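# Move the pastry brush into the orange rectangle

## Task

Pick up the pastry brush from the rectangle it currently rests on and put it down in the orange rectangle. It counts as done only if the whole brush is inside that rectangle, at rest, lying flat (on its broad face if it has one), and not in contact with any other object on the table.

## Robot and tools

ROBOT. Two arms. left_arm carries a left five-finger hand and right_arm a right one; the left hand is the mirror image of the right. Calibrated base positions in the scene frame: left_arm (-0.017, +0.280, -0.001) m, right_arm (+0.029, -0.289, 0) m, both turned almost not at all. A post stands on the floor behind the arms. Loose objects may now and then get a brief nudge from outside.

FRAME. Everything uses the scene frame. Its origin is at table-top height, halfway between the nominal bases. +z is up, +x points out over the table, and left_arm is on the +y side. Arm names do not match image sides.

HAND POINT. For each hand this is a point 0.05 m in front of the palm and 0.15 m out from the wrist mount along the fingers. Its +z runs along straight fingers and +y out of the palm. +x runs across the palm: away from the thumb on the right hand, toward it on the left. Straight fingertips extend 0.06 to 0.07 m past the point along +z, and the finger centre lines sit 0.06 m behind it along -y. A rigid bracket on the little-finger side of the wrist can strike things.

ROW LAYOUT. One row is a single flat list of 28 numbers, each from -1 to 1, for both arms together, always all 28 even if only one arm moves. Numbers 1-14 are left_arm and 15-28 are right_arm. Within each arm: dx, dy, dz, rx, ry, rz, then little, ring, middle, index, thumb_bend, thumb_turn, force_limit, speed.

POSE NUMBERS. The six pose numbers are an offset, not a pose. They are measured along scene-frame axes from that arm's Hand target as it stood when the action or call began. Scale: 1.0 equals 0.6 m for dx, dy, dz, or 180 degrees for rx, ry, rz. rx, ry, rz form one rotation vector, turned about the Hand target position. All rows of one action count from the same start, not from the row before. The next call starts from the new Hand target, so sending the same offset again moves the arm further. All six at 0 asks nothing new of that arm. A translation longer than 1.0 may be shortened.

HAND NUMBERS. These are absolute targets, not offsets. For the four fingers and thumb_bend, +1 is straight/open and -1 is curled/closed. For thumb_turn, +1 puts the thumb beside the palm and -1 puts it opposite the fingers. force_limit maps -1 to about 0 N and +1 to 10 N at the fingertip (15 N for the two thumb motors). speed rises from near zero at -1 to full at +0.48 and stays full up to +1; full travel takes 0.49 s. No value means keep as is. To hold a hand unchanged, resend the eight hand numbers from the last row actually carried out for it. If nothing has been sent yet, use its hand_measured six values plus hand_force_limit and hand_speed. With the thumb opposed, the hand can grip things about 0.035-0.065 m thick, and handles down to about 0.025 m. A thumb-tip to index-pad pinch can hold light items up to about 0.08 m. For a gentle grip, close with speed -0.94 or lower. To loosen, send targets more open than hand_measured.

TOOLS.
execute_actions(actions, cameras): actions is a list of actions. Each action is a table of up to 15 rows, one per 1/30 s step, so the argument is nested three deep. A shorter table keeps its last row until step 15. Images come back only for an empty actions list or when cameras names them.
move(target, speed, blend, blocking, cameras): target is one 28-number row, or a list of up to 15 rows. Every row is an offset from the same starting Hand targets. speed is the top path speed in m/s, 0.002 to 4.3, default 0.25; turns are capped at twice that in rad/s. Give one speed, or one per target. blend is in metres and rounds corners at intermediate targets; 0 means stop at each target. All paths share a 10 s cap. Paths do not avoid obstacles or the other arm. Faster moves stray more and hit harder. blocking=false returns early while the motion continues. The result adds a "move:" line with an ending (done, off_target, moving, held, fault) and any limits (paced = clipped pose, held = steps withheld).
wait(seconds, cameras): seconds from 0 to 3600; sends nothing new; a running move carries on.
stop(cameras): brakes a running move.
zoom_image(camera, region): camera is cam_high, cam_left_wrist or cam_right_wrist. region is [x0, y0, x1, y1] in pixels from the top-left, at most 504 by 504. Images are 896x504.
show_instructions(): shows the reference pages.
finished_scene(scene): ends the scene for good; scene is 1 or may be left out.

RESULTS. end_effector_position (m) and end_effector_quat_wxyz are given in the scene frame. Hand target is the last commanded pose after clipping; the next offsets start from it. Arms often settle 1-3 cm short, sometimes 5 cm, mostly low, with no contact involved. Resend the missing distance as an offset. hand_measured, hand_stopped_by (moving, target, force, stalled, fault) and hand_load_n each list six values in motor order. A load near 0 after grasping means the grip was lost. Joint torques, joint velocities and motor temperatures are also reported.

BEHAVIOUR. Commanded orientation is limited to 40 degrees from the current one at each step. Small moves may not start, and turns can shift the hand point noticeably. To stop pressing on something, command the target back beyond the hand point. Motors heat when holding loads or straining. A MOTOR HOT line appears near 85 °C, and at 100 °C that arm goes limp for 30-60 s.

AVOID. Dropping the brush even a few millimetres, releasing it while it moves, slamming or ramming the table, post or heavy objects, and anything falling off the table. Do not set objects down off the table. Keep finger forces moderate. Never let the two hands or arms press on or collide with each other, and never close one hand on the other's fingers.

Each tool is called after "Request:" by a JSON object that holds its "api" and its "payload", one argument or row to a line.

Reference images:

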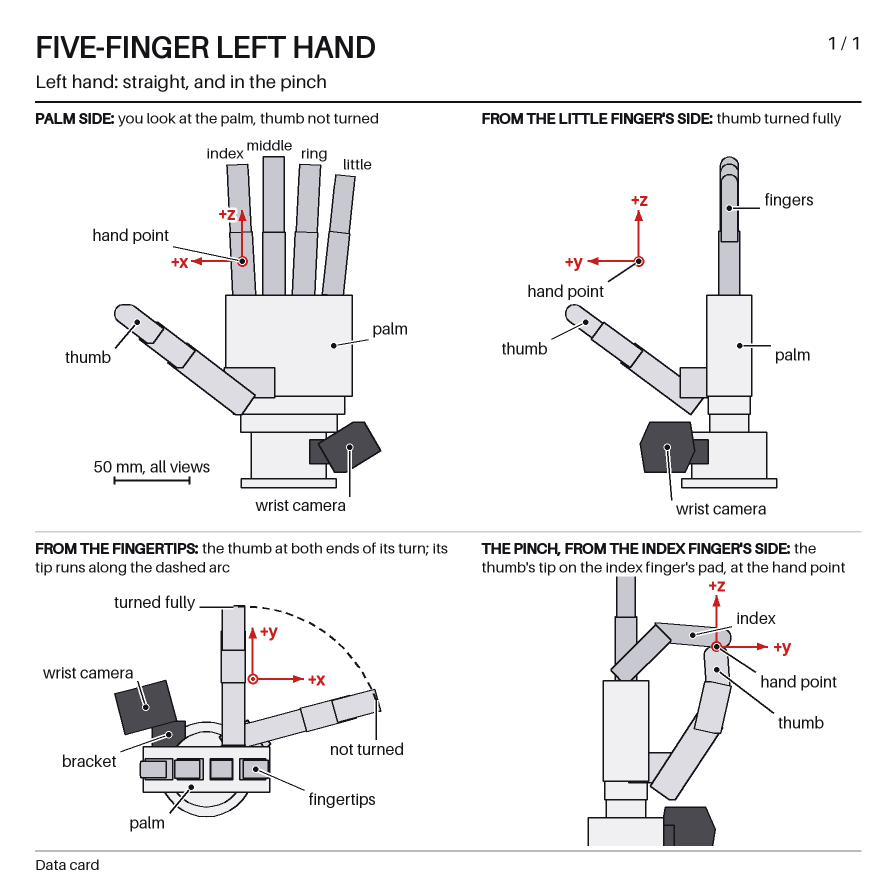

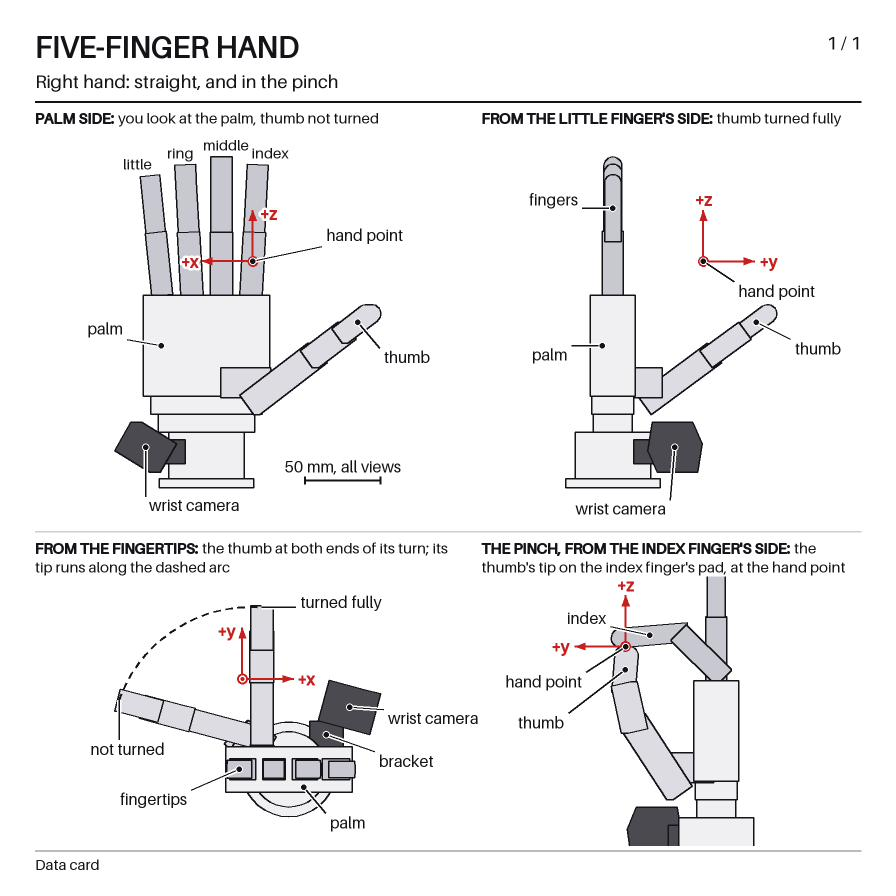

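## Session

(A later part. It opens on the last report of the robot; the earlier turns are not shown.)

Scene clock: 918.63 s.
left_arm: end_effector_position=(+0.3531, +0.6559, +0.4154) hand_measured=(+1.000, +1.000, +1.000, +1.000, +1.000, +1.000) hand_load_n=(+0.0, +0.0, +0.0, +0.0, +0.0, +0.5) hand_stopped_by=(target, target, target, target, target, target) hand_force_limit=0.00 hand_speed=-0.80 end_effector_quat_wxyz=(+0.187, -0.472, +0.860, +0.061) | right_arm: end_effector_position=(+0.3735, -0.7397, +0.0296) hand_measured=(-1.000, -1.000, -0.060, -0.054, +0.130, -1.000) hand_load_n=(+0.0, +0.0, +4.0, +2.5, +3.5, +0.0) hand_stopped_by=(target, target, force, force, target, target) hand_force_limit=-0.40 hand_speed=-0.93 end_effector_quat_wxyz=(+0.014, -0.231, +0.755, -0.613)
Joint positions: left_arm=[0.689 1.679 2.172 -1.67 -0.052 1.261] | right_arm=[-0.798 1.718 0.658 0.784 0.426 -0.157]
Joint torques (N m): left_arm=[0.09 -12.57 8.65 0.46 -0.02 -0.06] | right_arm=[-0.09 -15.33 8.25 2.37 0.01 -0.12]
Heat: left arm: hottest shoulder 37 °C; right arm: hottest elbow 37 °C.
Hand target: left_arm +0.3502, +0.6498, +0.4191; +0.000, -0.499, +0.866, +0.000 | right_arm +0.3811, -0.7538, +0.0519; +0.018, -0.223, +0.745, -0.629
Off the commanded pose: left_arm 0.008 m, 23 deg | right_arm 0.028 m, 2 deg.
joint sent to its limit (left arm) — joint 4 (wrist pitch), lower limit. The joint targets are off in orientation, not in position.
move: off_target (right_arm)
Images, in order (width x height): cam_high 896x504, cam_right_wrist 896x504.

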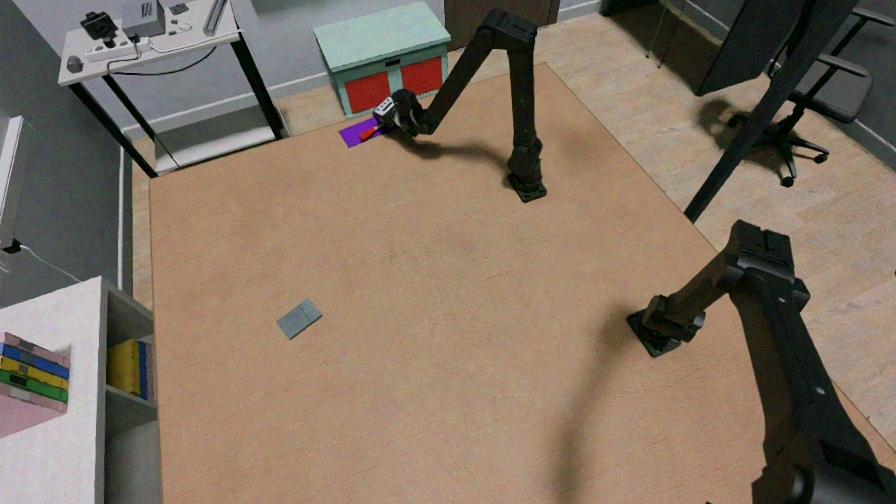

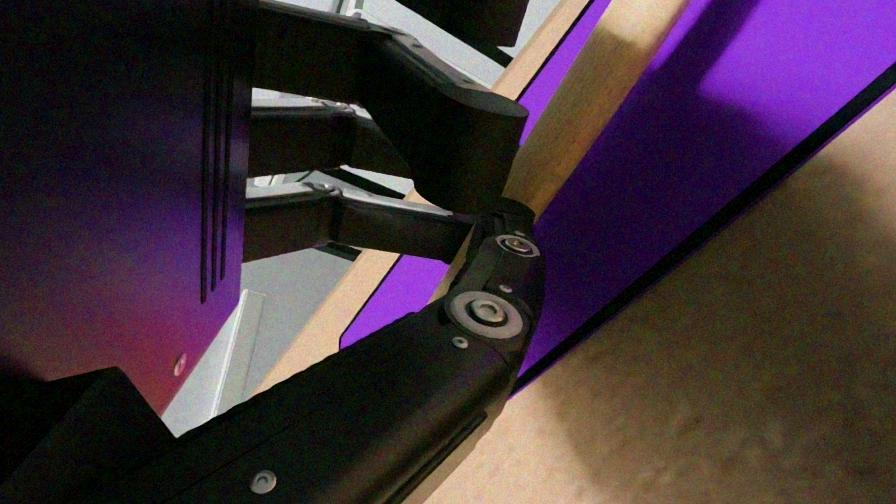

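Request:
{"api": "move", "payload": {
  "target": [
    [0,0,0,0,0,0,1,1,1,1,1,1,0,-0.8,0.02,0.05,0.15,0,0,0,-1,-1,-0.3,-0.3,0.13,-1,-0.4,-0.93],
    [0,0,0,0,0,0,1,1,1,1,1,1,0,-0.8,0.28,0.673,0.2,0,0,0.445,-1,-1,-0.3,-0.3,0.13,-1,-0.4,-0.93]
  ],
  "cameras": ["cam_right_wrist","cam_high"],
  "speed": 0.15,
  "blend": [0.03,0]
}}

Scene clock: 949.20 s.
left_arm: end_effector_position=(+0.3531, +0.6559, +0.4154) hand_measured=(+1.000, +1.000, +1.000, +1.000, +1.000, +1.000) hand_load_n=(+0.0, +0.0, +0.0, +0.0, +0.0, +0.0) hand_stopped_by=(target, target, target, target, target, target) hand_force_limit=0.00 hand_speed=-0.80 end_effector_quat_wxyz=(+0.187, -0.472, +0.860, +0.061) | right_arm: end_effector_position=(+0.5292, -0.3475, +0.1497) hand_measured=(-1.000, -1.000, -0.060, -0.054, +0.130, -1.000) hand_load_n=(+0.0, +0.0, +4.0, +2.5, +3.5, +0.0) hand_stopped_by=(target, target, force, force, target, target) hand_force_limit=-0.40 hand_speed=-0.93 end_effector_quat_wxyz=(-0.414, +0.652, -0.443, +0.455)
Joint positions: left_arm=[0.689 1.679 2.172 -1.67 -0.052 1.261] | right_arm=[-0.276 1.26 0.608 0.383 -0.416 -0.347]
Joint torques (N m): left_arm=[0.09 -12.51 8.65 0.47 -0.02 -0.06] | right_arm=[0.91 -8.53 12.74 2.39 -0.23 -0.16]
Heat: left arm: hottest shoulder 37 °C; right arm: hottest elbow 39 °C.
Hand target: left_arm +0.3502, +0.6498, +0.4191; +0.000, -0.499, +0.866, +0.000 | right_arm +0.5491, -0.3499, +0.1719; -0.418, +0.650, -0.426, +0.470
Off the commanded pose: left_arm 0.008 m, 23 deg | right_arm 0.030 m, 3 deg.
joint sent to its limit (left arm) — joint 4 (wrist pitch), lower limit. The joint targets are off in orientation, not in position.
move: off_target (right_arm)
Images, in order (width x height): cam_high 896x504, cam_right_wrist 896x504.

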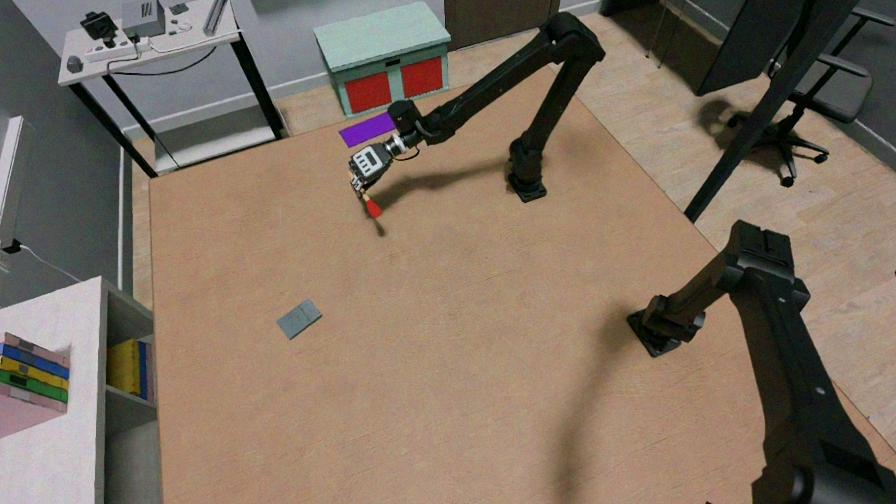

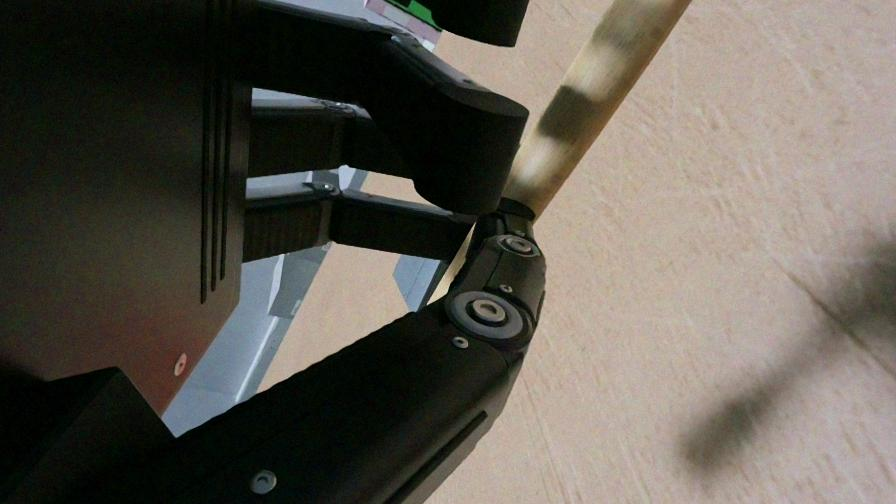

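Request:
{"api": "move", "payload": {
  "target": [0,0,0,0,0,0,1,1,1,1,1,1,0,-0.8,-0.0485,0.583,0,0,0,0.454,-1,-1,-0.3,-0.3,0.13,-1,-0.4,-0.93],
  "cameras": ["cam_right_wrist","cam_high"],
  "speed": 0.15
}}

Scene clock: 960.20 s.
left_arm: end_effector_position=(+0.3531, +0.6559, +0.4154) hand_measured=(+1.000, +1.000, +1.000, +1.000, +1.000, +1.000) hand_load_n=(+0.0, +0.0, +0.0, +0.0, +0.0, +0.0) hand_stopped_by=(target, target, target, target, target, target) hand_force_limit=0.00 hand_speed=-0.80 end_effector_quat_wxyz=(+0.187, -0.472, +0.860, +0.061) | right_arm: end_effector_position=(+0.5033, -0.0067, +0.1569) hand_measured=(-1.000, -1.000, -0.060, -0.054, +0.130, -1.000) hand_load_n=(+0.0, +0.0, +4.0, +2.5, +3.5, +0.0) hand_stopped_by=(target, target, force, force, target, target) hand_force_limit=-0.40 hand_speed=-0.93 end_effector_quat_wxyz=(-0.622, +0.775, +0.086, +0.068)
Joint positions: left_arm=[0.689 1.679 2.172 -1.67 -0.052 1.261] | right_arm=[0.227 1.647 1.136 -0.297 -1.266 -1.004]
Joint torques (N m): left_arm=[0.09 -12.57 8.64 0.47 -0.02 -0.06] | right_arm=[0.79 -14.68 12.63 1.68 -0.78 -0.16]
Heat: left arm: hottest shoulder 37 °C; right arm: hottest elbow 42 °C.
Hand target: left_arm +0.3502, +0.6498, +0.4191; +0.000, -0.499, +0.866, +0.000 | right_arm +0.5201, -0.0001, +0.1721; -0.624, +0.770, +0.103, +0.082
Off the commanded pose: left_arm 0.008 m, 23 deg | right_arm 0.023 m, 3 deg.
joint sent to its limit (left arm) — joint 4 (wrist pitch), lower limit. The joint targets are off in orientation, not in position.
move: off_target (right_arm)
Images, in order (width x height): cam_high 896x504, cam_right_wrist 896x504.

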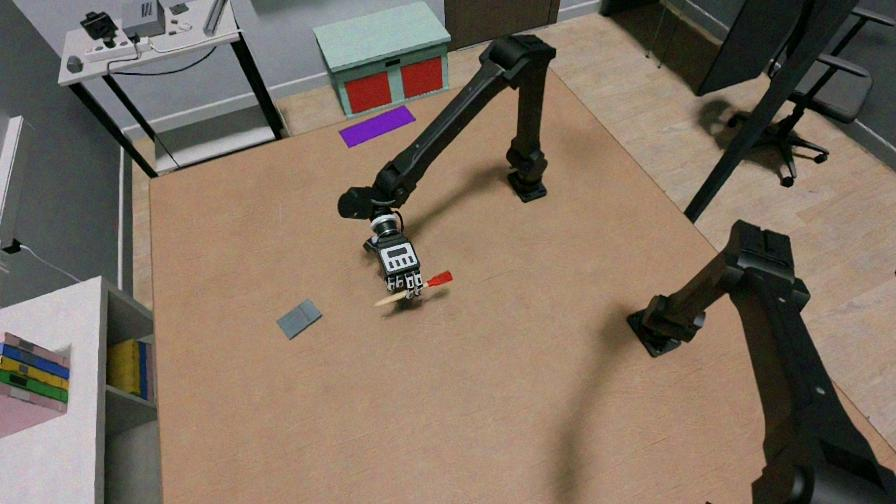

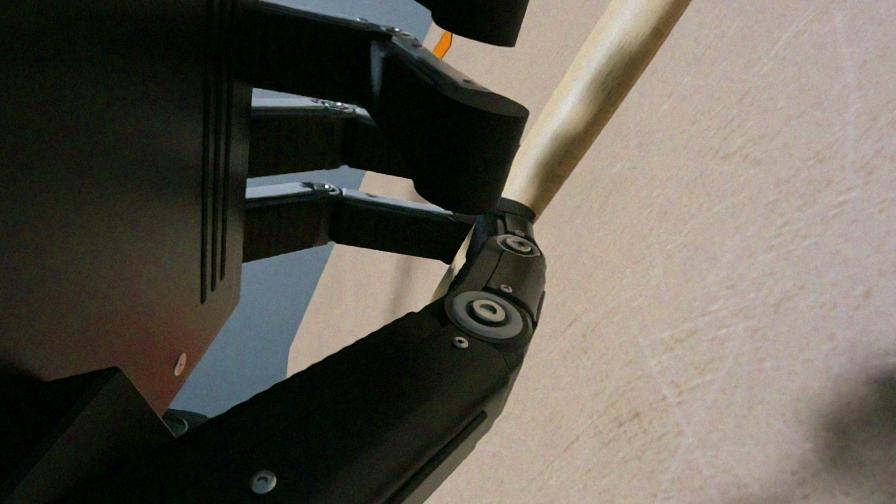

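Request:
{"api": "move", "payload": {
  "target": [0,0,0,0,0,0,1,1,1,1,1,1,0,-0.8,0,0,-0.19,0,0,0,-1,-1,-0.3,-0.3,0.13,-1,-0.4,-0.93],
  "cameras": ["cam_right_wrist","cam_high"],
  "speed": 0.08
}}

Request:
{"api": "zoom_image", "payload": {
  "camera": "cam_high",
  "region": [340, 220, 480, 340]
}}

Scene clock: 973.40 s.
left_arm: end_effector_position=(+0.3531, +0.6559, +0.4154) hand_measured=(+1.000, +1.000, +1.000, +1.000, +1.000, +1.000) hand_load_n=(+0.0, +0.0, +0.0, +0.0, +0.0, +0.0) hand_stopped_by=(target, target, target, target, target, target) hand_force_limit=0.00 hand_speed=-0.80 end_effector_quat_wxyz=(+0.187, -0.472, +0.860, +0.061) | right_arm: end_effector_position=(+0.5201, -0.0033, +0.0609) hand_measured=(-1.000, -1.000, -0.060, -0.054, +0.130, -1.000) hand_load_n=(+0.0, +0.0, +4.0, +2.0, +3.5, +0.0) hand_stopped_by=(target, target, force, force, target, target) hand_force_limit=-0.40 hand_speed=-0.93 end_effector_quat_wxyz=(-0.622, +0.772, +0.098, +0.081)
Joint positions: left_arm=[0.689 1.679 2.172 -1.67 -0.052 1.261] | right_arm=[0.227 1.831 1.081 -0.037 -1.267 -1.019]
Joint torques (N m): left_arm=[0.09 -12.57 8.65 0.46 -0.02 -0.06] | right_arm=[0.85 -16.38 7.19 2.36 -0.75 -0.06]
Motor temperatures (°C): left_arm=[30 37 34 28 29 30] | right_arm=[34 33 44 28 33 31]
Heat: left arm: hottest shoulder 37 °C; right arm: hottest elbow 44 °C.
Hand target: left_arm +0.3502, +0.6498, +0.4191; +0.000, -0.499, +0.866, +0.000 | right_arm +0.5200, -0.0002, +0.0579; -0.624, +0.770, +0.103, +0.082
Off the commanded pose: left_arm 0.008 m, 23 deg | right_arm 0.004 m, 1 deg.
joint sent to its limit (left arm) — joint 4 (wrist pitch), lower limit. The joint targets are off in orientation, not in position.
move: done
Images, in order (width x height): cam_high 896x504, cam_right_wrist 896x504.

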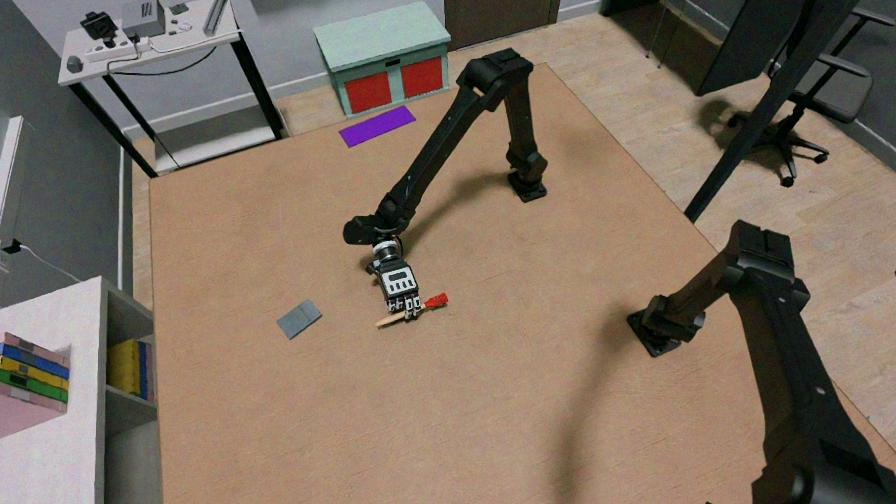

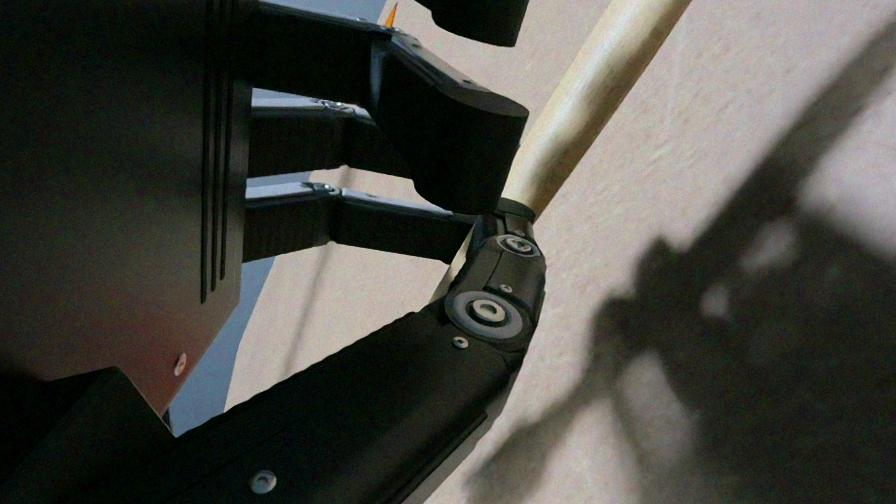

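Scaled by 3.600 from the camera's image (finer frame: 1280x720).

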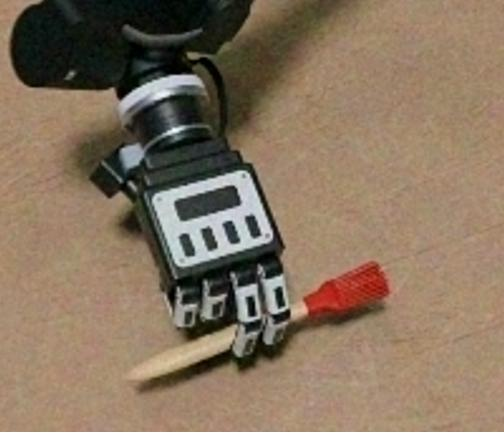

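Request:
{"api": "move", "payload": {
  "target": [0,0,0,0,0,0,1,1,1,1,1,1,0,-0.8,0,0,-0.06,0,0,0,-1,-1,-0.3,-0.3,0.13,-1,-0.4,-0.93],
  "cameras": ["cam_high"],
  "speed": 0.05
}}

Request:
{"api": "zoom_image", "payload": {
  "camera": "cam_high",
  "region": [340, 220, 480, 340]
}}

Scene clock: 978.50 s.
left_arm: end_effector_position=(+0.3531, +0.6559, +0.4154) hand_measured=(+1.000, +1.000, +1.000, +1.000, +1.000, +1.000) hand_load_n=(+0.0, +0.0, +0.0, +0.0, +0.0, +0.0) hand_stopped_by=(target, target, target, target, target, target) hand_force_limit=0.00 hand_speed=-0.80 end_effector_quat_wxyz=(+0.187, -0.472, +0.860, +0.061) | right_arm: end_effector_position=(+0.5212, -0.0030, +0.0264) hand_measured=(-1.000, -1.000, -0.060, -0.054, +0.130, -1.000) hand_load_n=(+0.0, +0.0, +4.0, +2.0, +3.5, +0.0) hand_stopped_by=(target, target, force, force, target, target) hand_force_limit=-0.40 hand_speed=-0.93 end_effector_quat_wxyz=(-0.623, +0.772, +0.099, +0.082)
Joint positions: left_arm=[0.689 1.679 2.172 -1.67 -0.052 1.261] | right_arm=[0.227 1.899 1.065 0.051 -1.267 -1.019]
Joint torques (N m): left_arm=[0.03 -12.57 8.65 0.46 -0.02 -0.06] | right_arm=[0.85 -16.62 6.57 2.56 -0.75 -0.06]
Heat: left arm: hottest shoulder 37 °C; right arm: hottest elbow 43 °C.
Hand target: left_arm +0.3502, +0.6498, +0.4191; +0.000, -0.499, +0.866, +0.000 | right_arm +0.5200, -0.0002, +0.0220; -0.624, +0.770, +0.103, +0.082
Off the commanded pose: left_arm 0.008 m, 23 deg | right_arm 0.005 m, 0 deg.
joint sent to its limit (left arm) — joint 4 (wrist pitch), lower limit. The joint targets are off in orientation, not in position.
move: done

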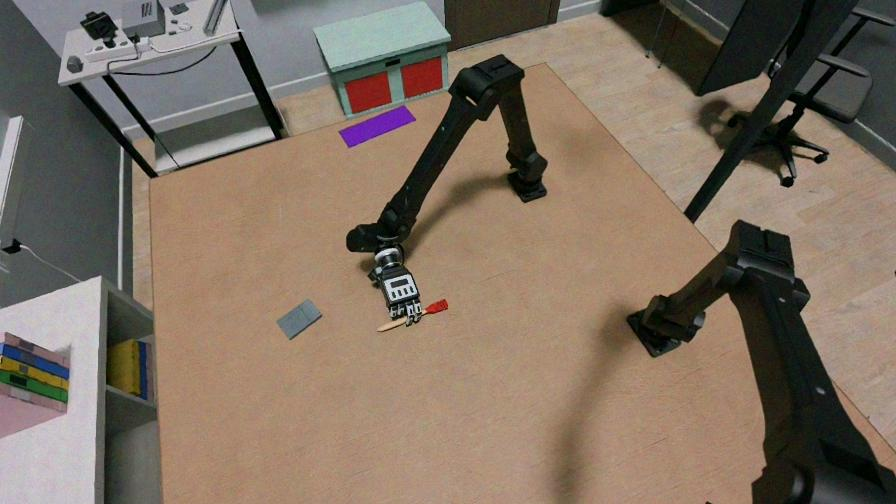

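Scaled by 3.600 from the camera's image (finer frame: 1280x720).

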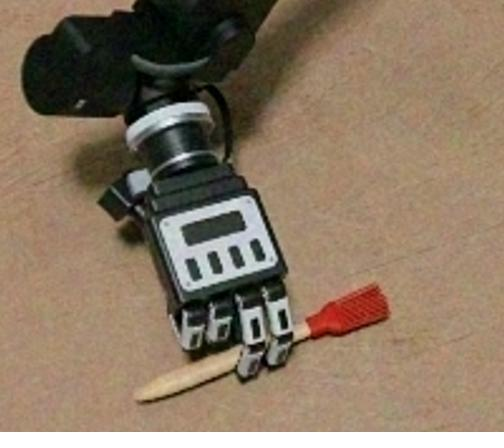

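Request:
{"api": "move", "payload": {
  "target": [0,0,0,0,0,0,1,1,1,1,1,1,0,-0.8,0,0,-0.018,0,0,0,-1,-1,-0.3,-0.3,0.13,-1,-0.4,-0.93],
  "cameras": ["cam_right_wrist"],
  "speed": 0.03
}}

Scene clock: 982.60 s.
left_arm: end_effector_position=(+0.3531, +0.6559, +0.4154) hand_measured=(+1.000, +1.000, +1.000, +1.000, +1.000, +1.000) hand_load_n=(+0.0, +0.0, +0.0, +0.0, +0.0, +0.0) hand_stopped_by=(target, target, target, target, target, target) hand_force_limit=0.00 hand_speed=-0.80 end_effector_quat_wxyz=(+0.187, -0.472, +0.860, +0.061) | right_arm: end_effector_position=(+0.5228, -0.0027, +0.0169) hand_measured=(-1.000, -1.000, -0.060, -0.054, +0.130, -1.000) hand_load_n=(+0.0, +0.5, +4.0, +2.0, +3.5, +0.0) hand_stopped_by=(target, target, force, force, target, target) hand_force_limit=-0.40 hand_speed=-0.93 end_effector_quat_wxyz=(-0.623, +0.771, +0.100, +0.084)
Joint positions: left_arm=[0.689 1.679 2.172 -1.67 -0.052 1.261] | right_arm=[0.227 1.921 1.065 0.077 -1.267 -1.019]
Joint torques (N m): left_arm=[0.09 -12.51 8.65 0.46 -0.02 -0.05] | right_arm=[0.85 -16.56 6.16 2.39 -0.73 -0.06]
Heat: left arm: hottest shoulder 37 °C; right arm: hottest elbow 42 °C.
Hand target: left_arm +0.3502, +0.6498, +0.4191; +0.000, -0.499, +0.866, +0.000 | right_arm +0.5201, -0.0002, +0.0111; -0.624, +0.770, +0.103, +0.082
Off the commanded pose: left_arm 0.008 m, 23 deg | right_arm 0.007 m, 0 deg.
joint sent to its limit (left arm) — joint 4 (wrist pitch), lower limit. The joint targets are off in orientation, not in position.
move: done

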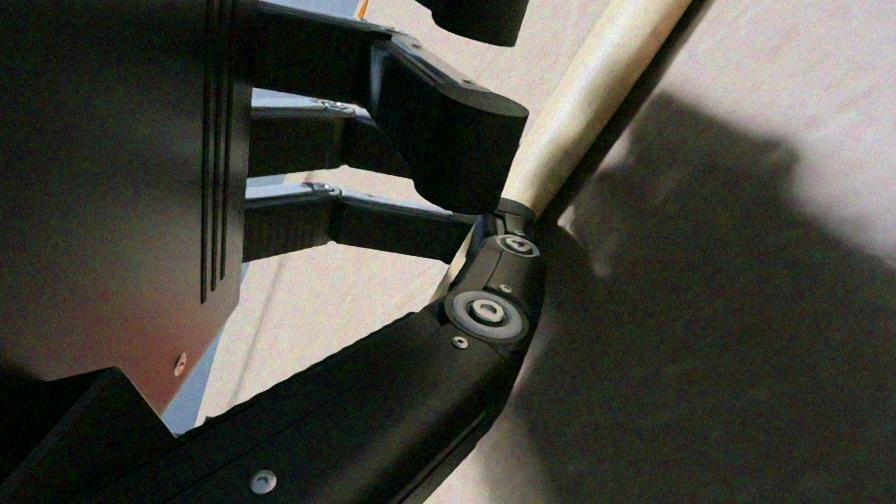

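Request:
{"api": "move", "payload": {
  "target": [0,0,0,0,0,0,1,1,1,1,1,1,0,-0.8,0,0,-0.007,0,0,0,-1,-1,-0.3,-0.3,0.13,-1,-0.4,-0.93],
  "cameras": ["cam_right_wrist"],
  "speed": 0.03
}}

Scene clock: 986.03 s.
left_arm: end_effector_position=(+0.3531, +0.6559, +0.4154) hand_measured=(+1.000, +1.000, +1.000, +1.000, +1.000, +1.000) hand_load_n=(+0.5, +0.0, +0.0, +0.0, +0.0, +0.0) hand_stopped_by=(target, target, target, target, target, target) hand_force_limit=0.00 hand_speed=-0.80 end_effector_quat_wxyz=(+0.187, -0.472, +0.860, +0.061) | right_arm: end_effector_position=(+0.5235, -0.0022, +0.0166) hand_measured=(-1.000, -1.000, -0.060, -0.054, +0.130, -1.000) hand_load_n=(+0.0, +0.0, +4.0, +2.5, +2.5, +0.0) hand_stopped_by=(target, target, force, force, target, target) hand_force_limit=-0.40 hand_speed=-0.93 end_effector_quat_wxyz=(-0.624, +0.770, +0.103, +0.086)
Joint positions: left_arm=[0.689 1.679 2.172 -1.67 -0.052 1.261] | right_arm=[0.227 1.924 1.065 0.086 -1.27 -1.019]
Joint torques (N m): left_arm=[0.09 -12.57 8.65 0.46 -0.02 -0.05] | right_arm=[0.85 -16.32 6.04 2.5 -0.64 -0.06]
Heat: left arm: hottest shoulder 37 °C; right arm: hottest elbow 42 °C.
Hand target: left_arm +0.3502, +0.6498, +0.4191; +0.000, -0.499, +0.866, +0.000 | right_arm +0.5200, -0.0001, +0.0070; -0.624, +0.770, +0.103, +0.082
Off the commanded pose: left_arm 0.008 m, 23 deg | right_arm 0.011 m, 0 deg.
joint sent to its limit (left arm) — joint 4 (wrist pitch), lower limit. The joint targets are off in orientation, not in position.
move: off_target (right_arm)

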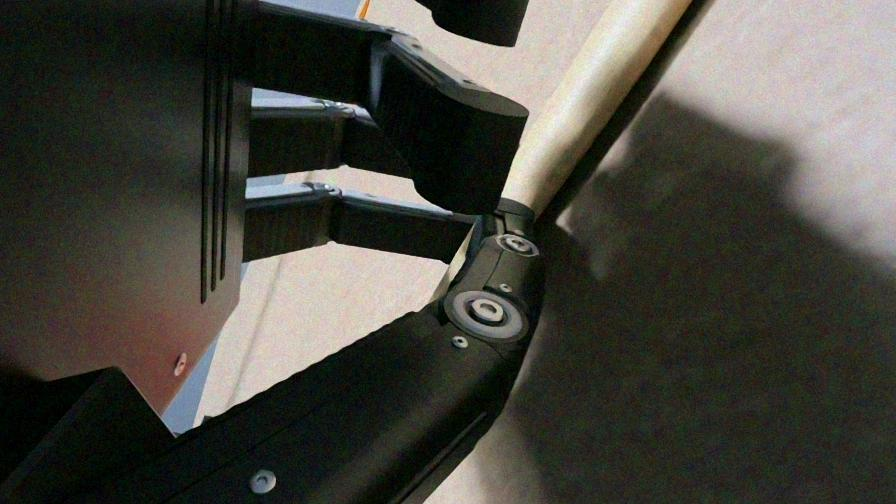

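Request:
{"api": "move", "payload": {
  "target": [
    [0,0,0,0,0,0,1,1,1,1,1,1,0,-0.8,0,0,0,0,0,0,-1,-1,0.0,0.0,0.13,-1,-0.4,-0.9],
    [0,0,0,0,0,0,1,1,1,1,1,1,0,-0.8,0,0,0.0005,0,0,0,-1,-1,0.45,0.45,0.13,-1,-0.4,-0.7],
    [0,0,0,0,0,0,1,1,1,1,1,1,0,-0.8,0,-0.01,0.05,0,0,0,-1,-1,0.45,0.45,0.13,-1,-0.4,-0.7]
  ],
  "cameras": ["cam_right_wrist","cam_high"],
  "speed": 0.04
}}

Request:
{"api": "zoom_image", "payload": {
  "camera": "cam_high",
  "region": [340, 220, 480, 340]
}}

Scene clock: 995.07 s.
left_arm: end_effector_position=(+0.3531, +0.6559, +0.4154) hand_measured=(+1.000, +1.000, +1.000, +1.000, +1.000, +1.000) hand_load_n=(+0.0, +0.0, -0.5, +0.0, +0.0, +0.0) hand_stopped_by=(target, target, target, target, target, target) hand_force_limit=0.00 hand_speed=-0.80 end_effector_quat_wxyz=(+0.187, -0.472, +0.860, +0.061) | right_arm: end_effector_position=(+0.5151, -0.0039, +0.0256) hand_measured=(-1.000, -1.000, +0.450, +0.450, +0.130, -1.000) hand_load_n=(+0.0, +0.0, +0.0, +0.0, +0.0, +0.0) hand_stopped_by=(target, target, target, target, target, target) hand_force_limit=-0.40 hand_speed=-0.70 end_effector_quat_wxyz=(-0.623, +0.773, +0.095, +0.071)
Joint positions: left_arm=[0.689 1.679 2.172 -1.67 -0.052 1.261] | right_arm=[0.227 1.897 1.065 0.011 -1.275 -1.034]
Joint torques (N m): left_arm=[0.09 -12.51 8.65 0.46 -0.02 -0.06] | right_arm=[-0.09 -19.19 7.05 1.66 -0.75 -0.11]
Heat: left arm: hottest shoulder 37 °C; right arm: hottest elbow 41 °C.
Hand target: left_arm +0.3502, +0.6498, +0.4191; +0.000, -0.499, +0.866, +0.000 | right_arm +0.5201, -0.0062, +0.0370; -0.624, +0.770, +0.103, +0.082
Off the commanded pose: left_arm 0.008 m, 23 deg | right_arm 0.013 m, 2 deg.
joint sent to its limit (left arm) — joint 4 (wrist pitch), lower limit. The joint targets are off in orientation, not in position.
move: off_target (right_arm)
Images, in order (width x height): cam_high 896x504, cam_right_wrist 896x504.

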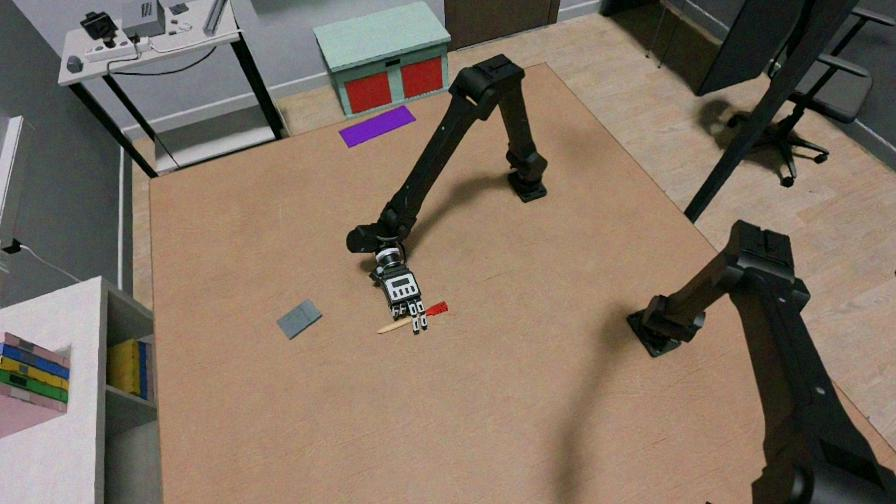

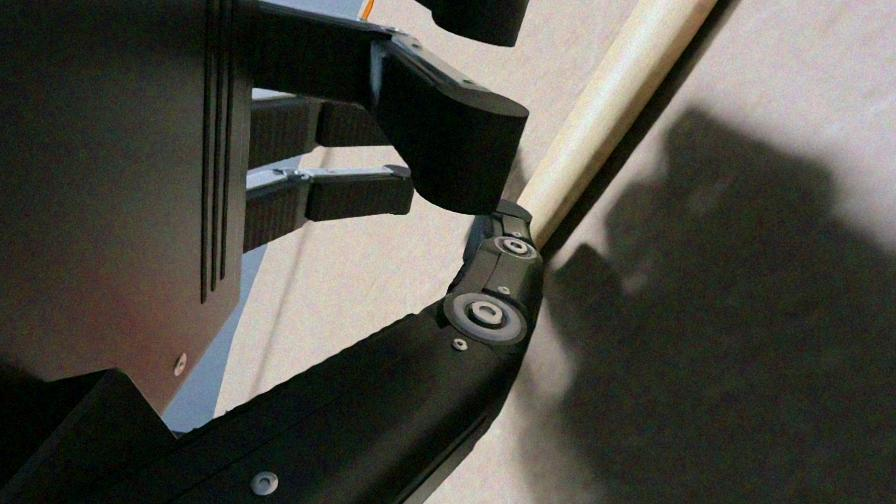

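Scaled by 3.600 from the camera's image (finer frame: 1280x720).

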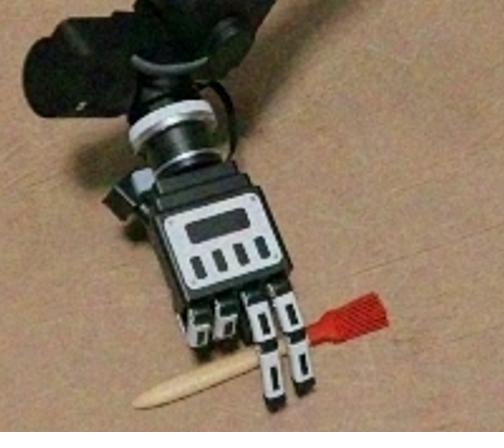

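Request:
{"api": "move", "payload": {
  "target": [
    [0,0,0,0,0,0,1,1,1,1,1,1,0,-0.8,0,-0.01,0.12,0,0,0,-1,-1,0.45,0.45,0.13,-1,-0.4,-0.7],
    [0,0,0,0,0,0,1,1,1,1,1,1,0,-0.8,0,-0.55,0.25,0,0,-0.3,-1,-1,0.45,0.45,0.13,-1,-0.4,-0.7]
  ],
  "cameras": ["cam_right_wrist","cam_high"],
  "speed": [0.06, 0.2],
  "blend": [0.02, 0]
}}

Request:
{"api": "zoom_image", "payload": {
  "camera": "cam_high",
  "region": [340, 250, 480, 370]
}}

Scene clock: 1004.83 s.
left_arm: end_effector_position=(+0.3531, +0.6559, +0.4154) hand_measured=(+1.000, +1.000, +1.000, +1.000, +1.000, +1.000) hand_load_n=(+0.0, +0.0, +0.0, +0.0, +0.5, +0.0) hand_stopped_by=(target, target, target, target, target, target) hand_force_limit=0.00 hand_speed=-0.80 end_effector_quat_wxyz=(+0.187, -0.472, +0.860, +0.061) | right_arm: end_effector_position=(+0.5195, -0.3338, +0.1780) hand_measured=(-1.000, -1.000, +0.450, +0.450, +0.130, -1.000) hand_load_n=(+0.0, +0.0, +0.0, +0.0, +0.0, +0.0) hand_stopped_by=(target, target, target, target, target, target) hand_force_limit=-0.40 hand_speed=-0.70 end_effector_quat_wxyz=(-0.519, +0.737, -0.262, +0.345)
Joint positions: left_arm=[0.689 1.679 2.172 -1.67 -0.052 1.261] | right_arm=[-0.41 1.338 0.794 0.103 -1.021 -0.628]
Joint torques (N m): left_arm=[0.09 -12.57 8.65 0.47 -0.02 -0.06] | right_arm=[0.09 -12.4 8.59 2.82 -0.3 0.02]
Heat: left arm: hottest shoulder 37 °C; right arm: hottest elbow 40 °C.
Hand target: left_arm +0.3502, +0.6498, +0.4191; +0.000, -0.499, +0.866, +0.000 | right_arm +0.5201, -0.3361, +0.1870; -0.519, +0.733, -0.258, +0.356
Off the commanded pose: left_arm 0.008 m, 23 deg | right_arm 0.009 m, 1 deg.
joint sent to its limit (left arm) — joint 4 (wrist pitch), lower limit. The joint targets are off in orientation, not in position.
move: done
Images, in order (width x height): cam_high 896x504, cam_right_wrist 896x504.

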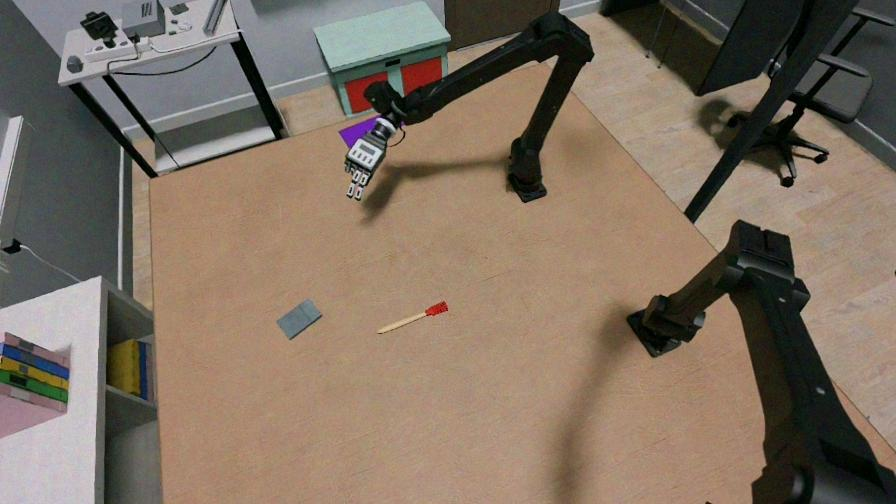

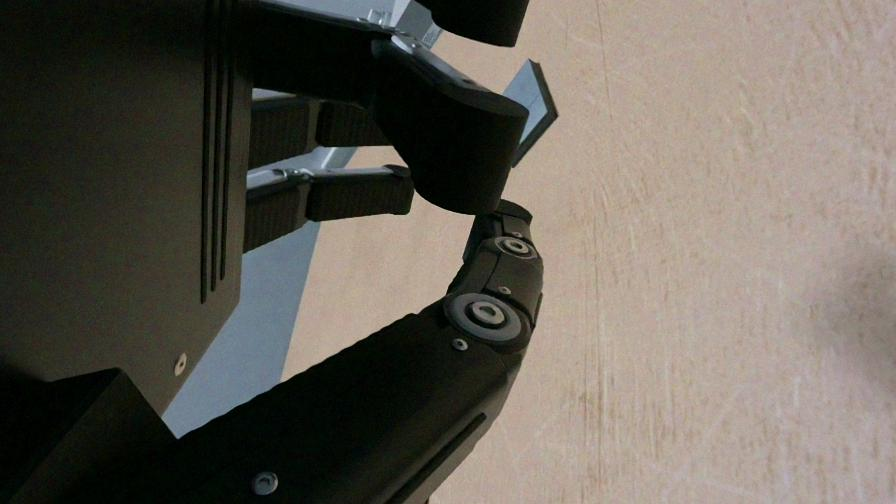

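Scaled by 3.600 from the camera's image (finer frame: 1280x720).

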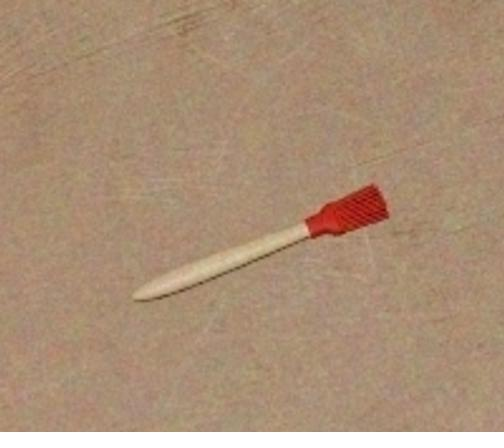

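Request:
{"api": "move", "payload": {
  "target": [0.283,-0.85,-0.282,-0.3567,-0.2885,-0.3327,-1,-1,0.4,0.4,0.13,-1,-0.4,-0.3,0,0,0,0,0,0,-1,-1,0.45,0.45,0.13,-1,-0.4,-0.7],
  "cameras": ["cam_left_wrist","cam_high"],
  "speed": 0.2
}}

Scene clock: 1026.77 s.
left_arm: end_effector_position=(+0.5064, +0.1407, +0.2304) hand_measured=(-1.000, -1.000, +0.400, +0.400, +0.130, -1.000) hand_load_n=(+0.0, +0.0, +0.0, +0.0, +0.0, +0.0) hand_stopped_by=(target, target, target, target, target, target) hand_force_limit=-0.40 hand_speed=-0.30 end_effector_quat_wxyz=(+0.079, +0.060, +0.776, -0.623) | right_arm: end_effector_position=(+0.5195, -0.3338, +0.1780) hand_measured=(-1.000, -1.000, +0.450, +0.450, +0.130, -1.000) hand_load_n=(+0.0, +0.0, +0.0, +0.0, +0.0, +0.5) hand_stopped_by=(target, target, target, target, target, target) hand_force_limit=-0.40 hand_speed=-0.70 end_effector_quat_wxyz=(-0.519, +0.737, -0.262, +0.345)
Joint positions: left_arm=[0.077 1.782 1.579 -1.467 1.358 1.876] | right_arm=[-0.41 1.338 0.794 0.103 -1.021 -0.628]
Joint torques (N m): left_arm=[0.15 -12.86 13.98 -0.46 0.97 0.27] | right_arm=[0.03 -12.4 8.58 2.82 -0.29 0.04]
Heat: left arm: hottest shoulder 37 °C; right arm: hottest elbow 41 °C.
Hand target: left_arm +0.5200, +0.1399, +0.2501; +0.099, +0.081, +0.773, -0.621 | right_arm +0.5201, -0.3361, +0.1870; -0.519, +0.733, -0.258, +0.356
Off the commanded pose: left_arm 0.024 m, 3 deg | right_arm 0.009 m, 1 deg.
move: off_target (left_arm)
Images, in order (width x height): cam_high 896x504, cam_left_wrist 896x504.

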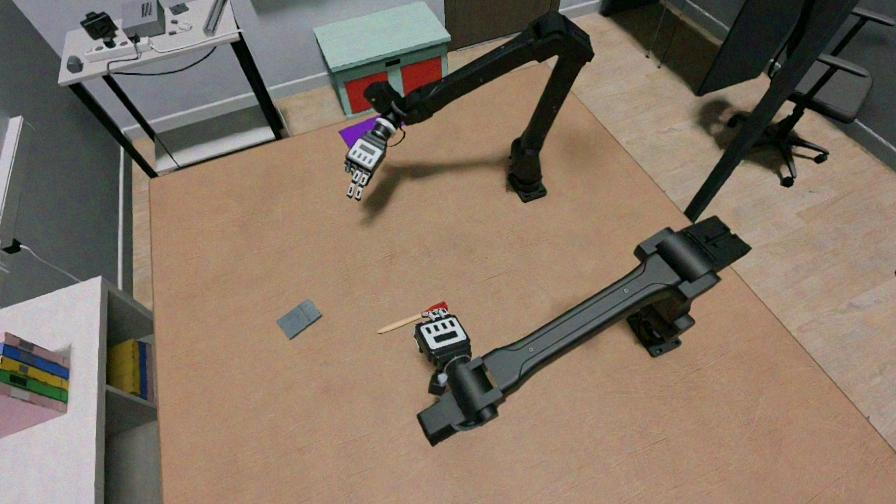

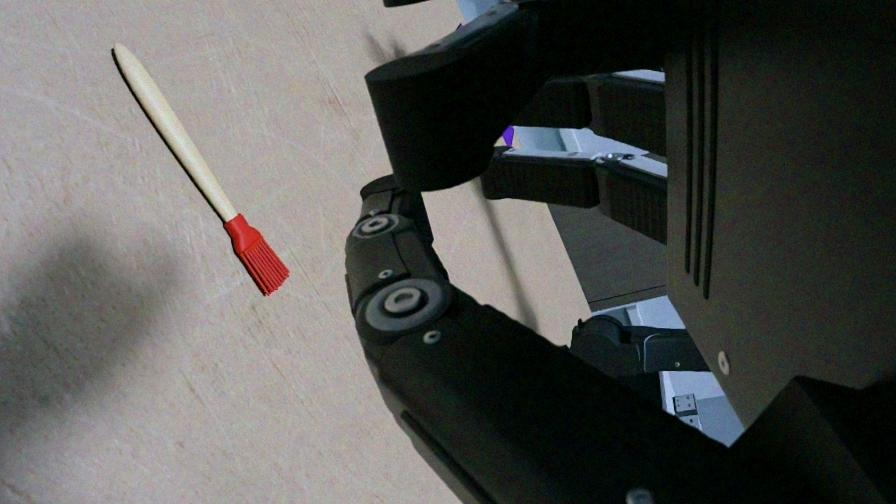

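Request:
{"api": "move", "payload": {
  "target": [0.035,-0.258,-0.267,0,0,-0.0367,-1,-1,0.4,0.4,0.13,-1,-0.4,-0.3,0,0,0,0,0,0,-1,-1,0.45,0.45,0.13,-1,-0.4,-0.7],
  "cameras": ["cam_left_wrist","cam_high"],
  "speed": 0.12
}}

Scene clock: 1051.70 s.
left_arm: end_effector_position=(+0.5413, -0.0129, +0.0869) hand_measured=(-1.000, -1.000, +0.400, +0.400, +0.130, -1.000) hand_load_n=(+0.0, +0.0, +0.0, +0.0, +0.0, +0.5) hand_stopped_by=(target, target, target, target, target, target) hand_force_limit=-0.40 hand_speed=-0.30 end_effector_quat_wxyz=(+0.060, +0.124, +0.768, -0.625) | right_arm: end_effector_position=(+0.5195, -0.3338, +0.1780) hand_measured=(-1.000, -1.000, +0.450, +0.450, +0.130, -1.000) hand_load_n=(+0.0, +0.0, +0.0, +0.0, +0.0, +0.0) hand_stopped_by=(target, target, target, target, target, target) hand_force_limit=-0.40 hand_speed=-0.70 end_effector_quat_wxyz=(-0.519, +0.737, -0.262, +0.345)
Joint positions: left_arm=[-0.193 1.967 1.425 -0.476 1.32 1.259] | right_arm=[-0.41 1.338 0.794 0.103 -1.021 -0.628]
Joint torques (N m): left_arm=[0.21 -15.56 8.25 1.55 0.67 -0.04] | right_arm=[0.03 -12.34 8.58 2.82 -0.29 0.04]
Motor temperatures (°C): left_arm=[30 37 39 28 29 30] | right_arm=[34 33 41 28 32 30]
Heat: left arm: hottest elbow 39 °C; right arm: hottest elbow 41 °C.
Hand target: left_arm +0.5409, -0.0149, +0.0897; +0.063, +0.125, +0.767, -0.626 | right_arm +0.5201, -0.3361, +0.1870; -0.519, +0.733, -0.258, +0.356
Off the commanded pose: left_arm 0.004 m, 0 deg | right_arm 0.009 m, 1 deg.
move: done
Images, in order (width x height): cam_high 896x504, cam_left_wrist 896x504.

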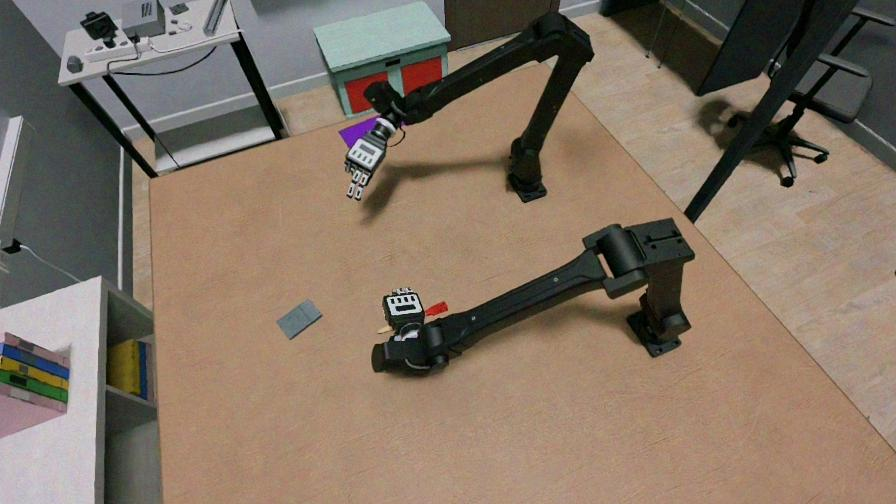

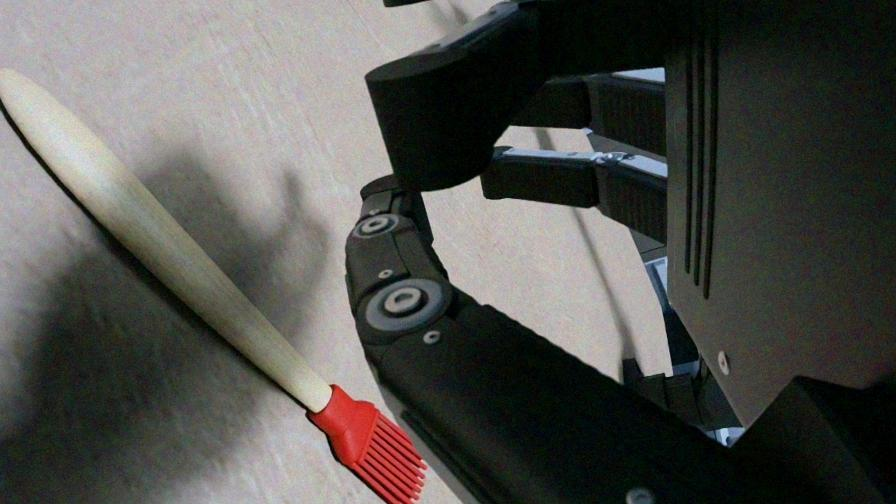

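Request:
{"api": "move", "payload": {
  "target": [-0.0098,0.026,-0.07,0,0,0,-1,-1,0.4,0.4,0.13,-1,-0.4,-0.3,0,0,0,0,0,0,-1,-1,0.45,0.45,0.13,-1,-0.4,-0.7],
  "cameras": ["cam_left_wrist"],
  "speed": 0.06
}}

Scene clock: 1072.77 s.
left_arm: end_effector_position=(+0.5309, -0.0027, +0.0484) hand_measured=(-1.000, -1.000, +0.400, +0.400, +0.130, -1.000) hand_load_n=(+0.0, +0.0, +0.0, +0.0, +0.0, +0.0) hand_stopped_by=(target, target, target, target, target, target) hand_force_limit=-0.40 hand_speed=-0.30 end_effector_quat_wxyz=(+0.052, +0.118, +0.770, -0.625) | right_arm: end_effector_position=(+0.5195, -0.3338, +0.1780) hand_measured=(-1.000, -1.000, +0.450, +0.450, +0.130, -1.000) hand_load_n=(+0.0, +0.0, +0.0, -0.5, +0.0, +0.0) hand_stopped_by=(target, target, target, target, target, target) hand_force_limit=-0.40 hand_speed=-0.70 end_effector_quat_wxyz=(-0.519, +0.737, -0.262, +0.345)
Joint positions: left_arm=[-0.18 2.006 1.378 -0.457 1.328 1.308] | right_arm=[-0.41 1.338 0.794 0.103 -1.021 -0.628]
Joint torques (N m): left_arm=[0.91 -14.92 7.97 1.42 0.88 0.27] | right_arm=[0.09 -12.4 8.58 2.82 -0.3 0.04]
Heat: left arm: hottest shoulder 38 °C; right arm: hottest elbow 42 °C.
Hand target: left_arm +0.5351, +0.0007, +0.0478; +0.063, +0.125, +0.767, -0.626 | right_arm +0.5201, -0.3361, +0.1870; -0.519, +0.733, -0.258, +0.356
Off the commanded pose: left_arm 0.005 m, 2 deg | right_arm 0.009 m, 1 deg.
move: done

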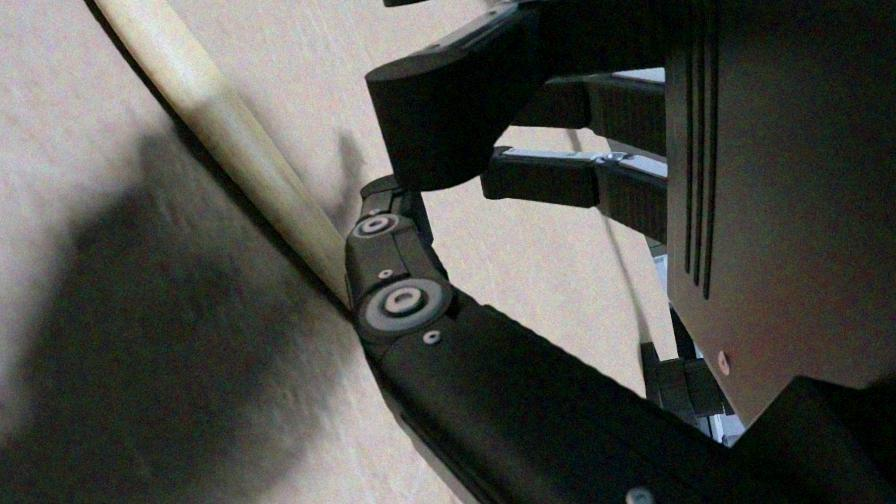

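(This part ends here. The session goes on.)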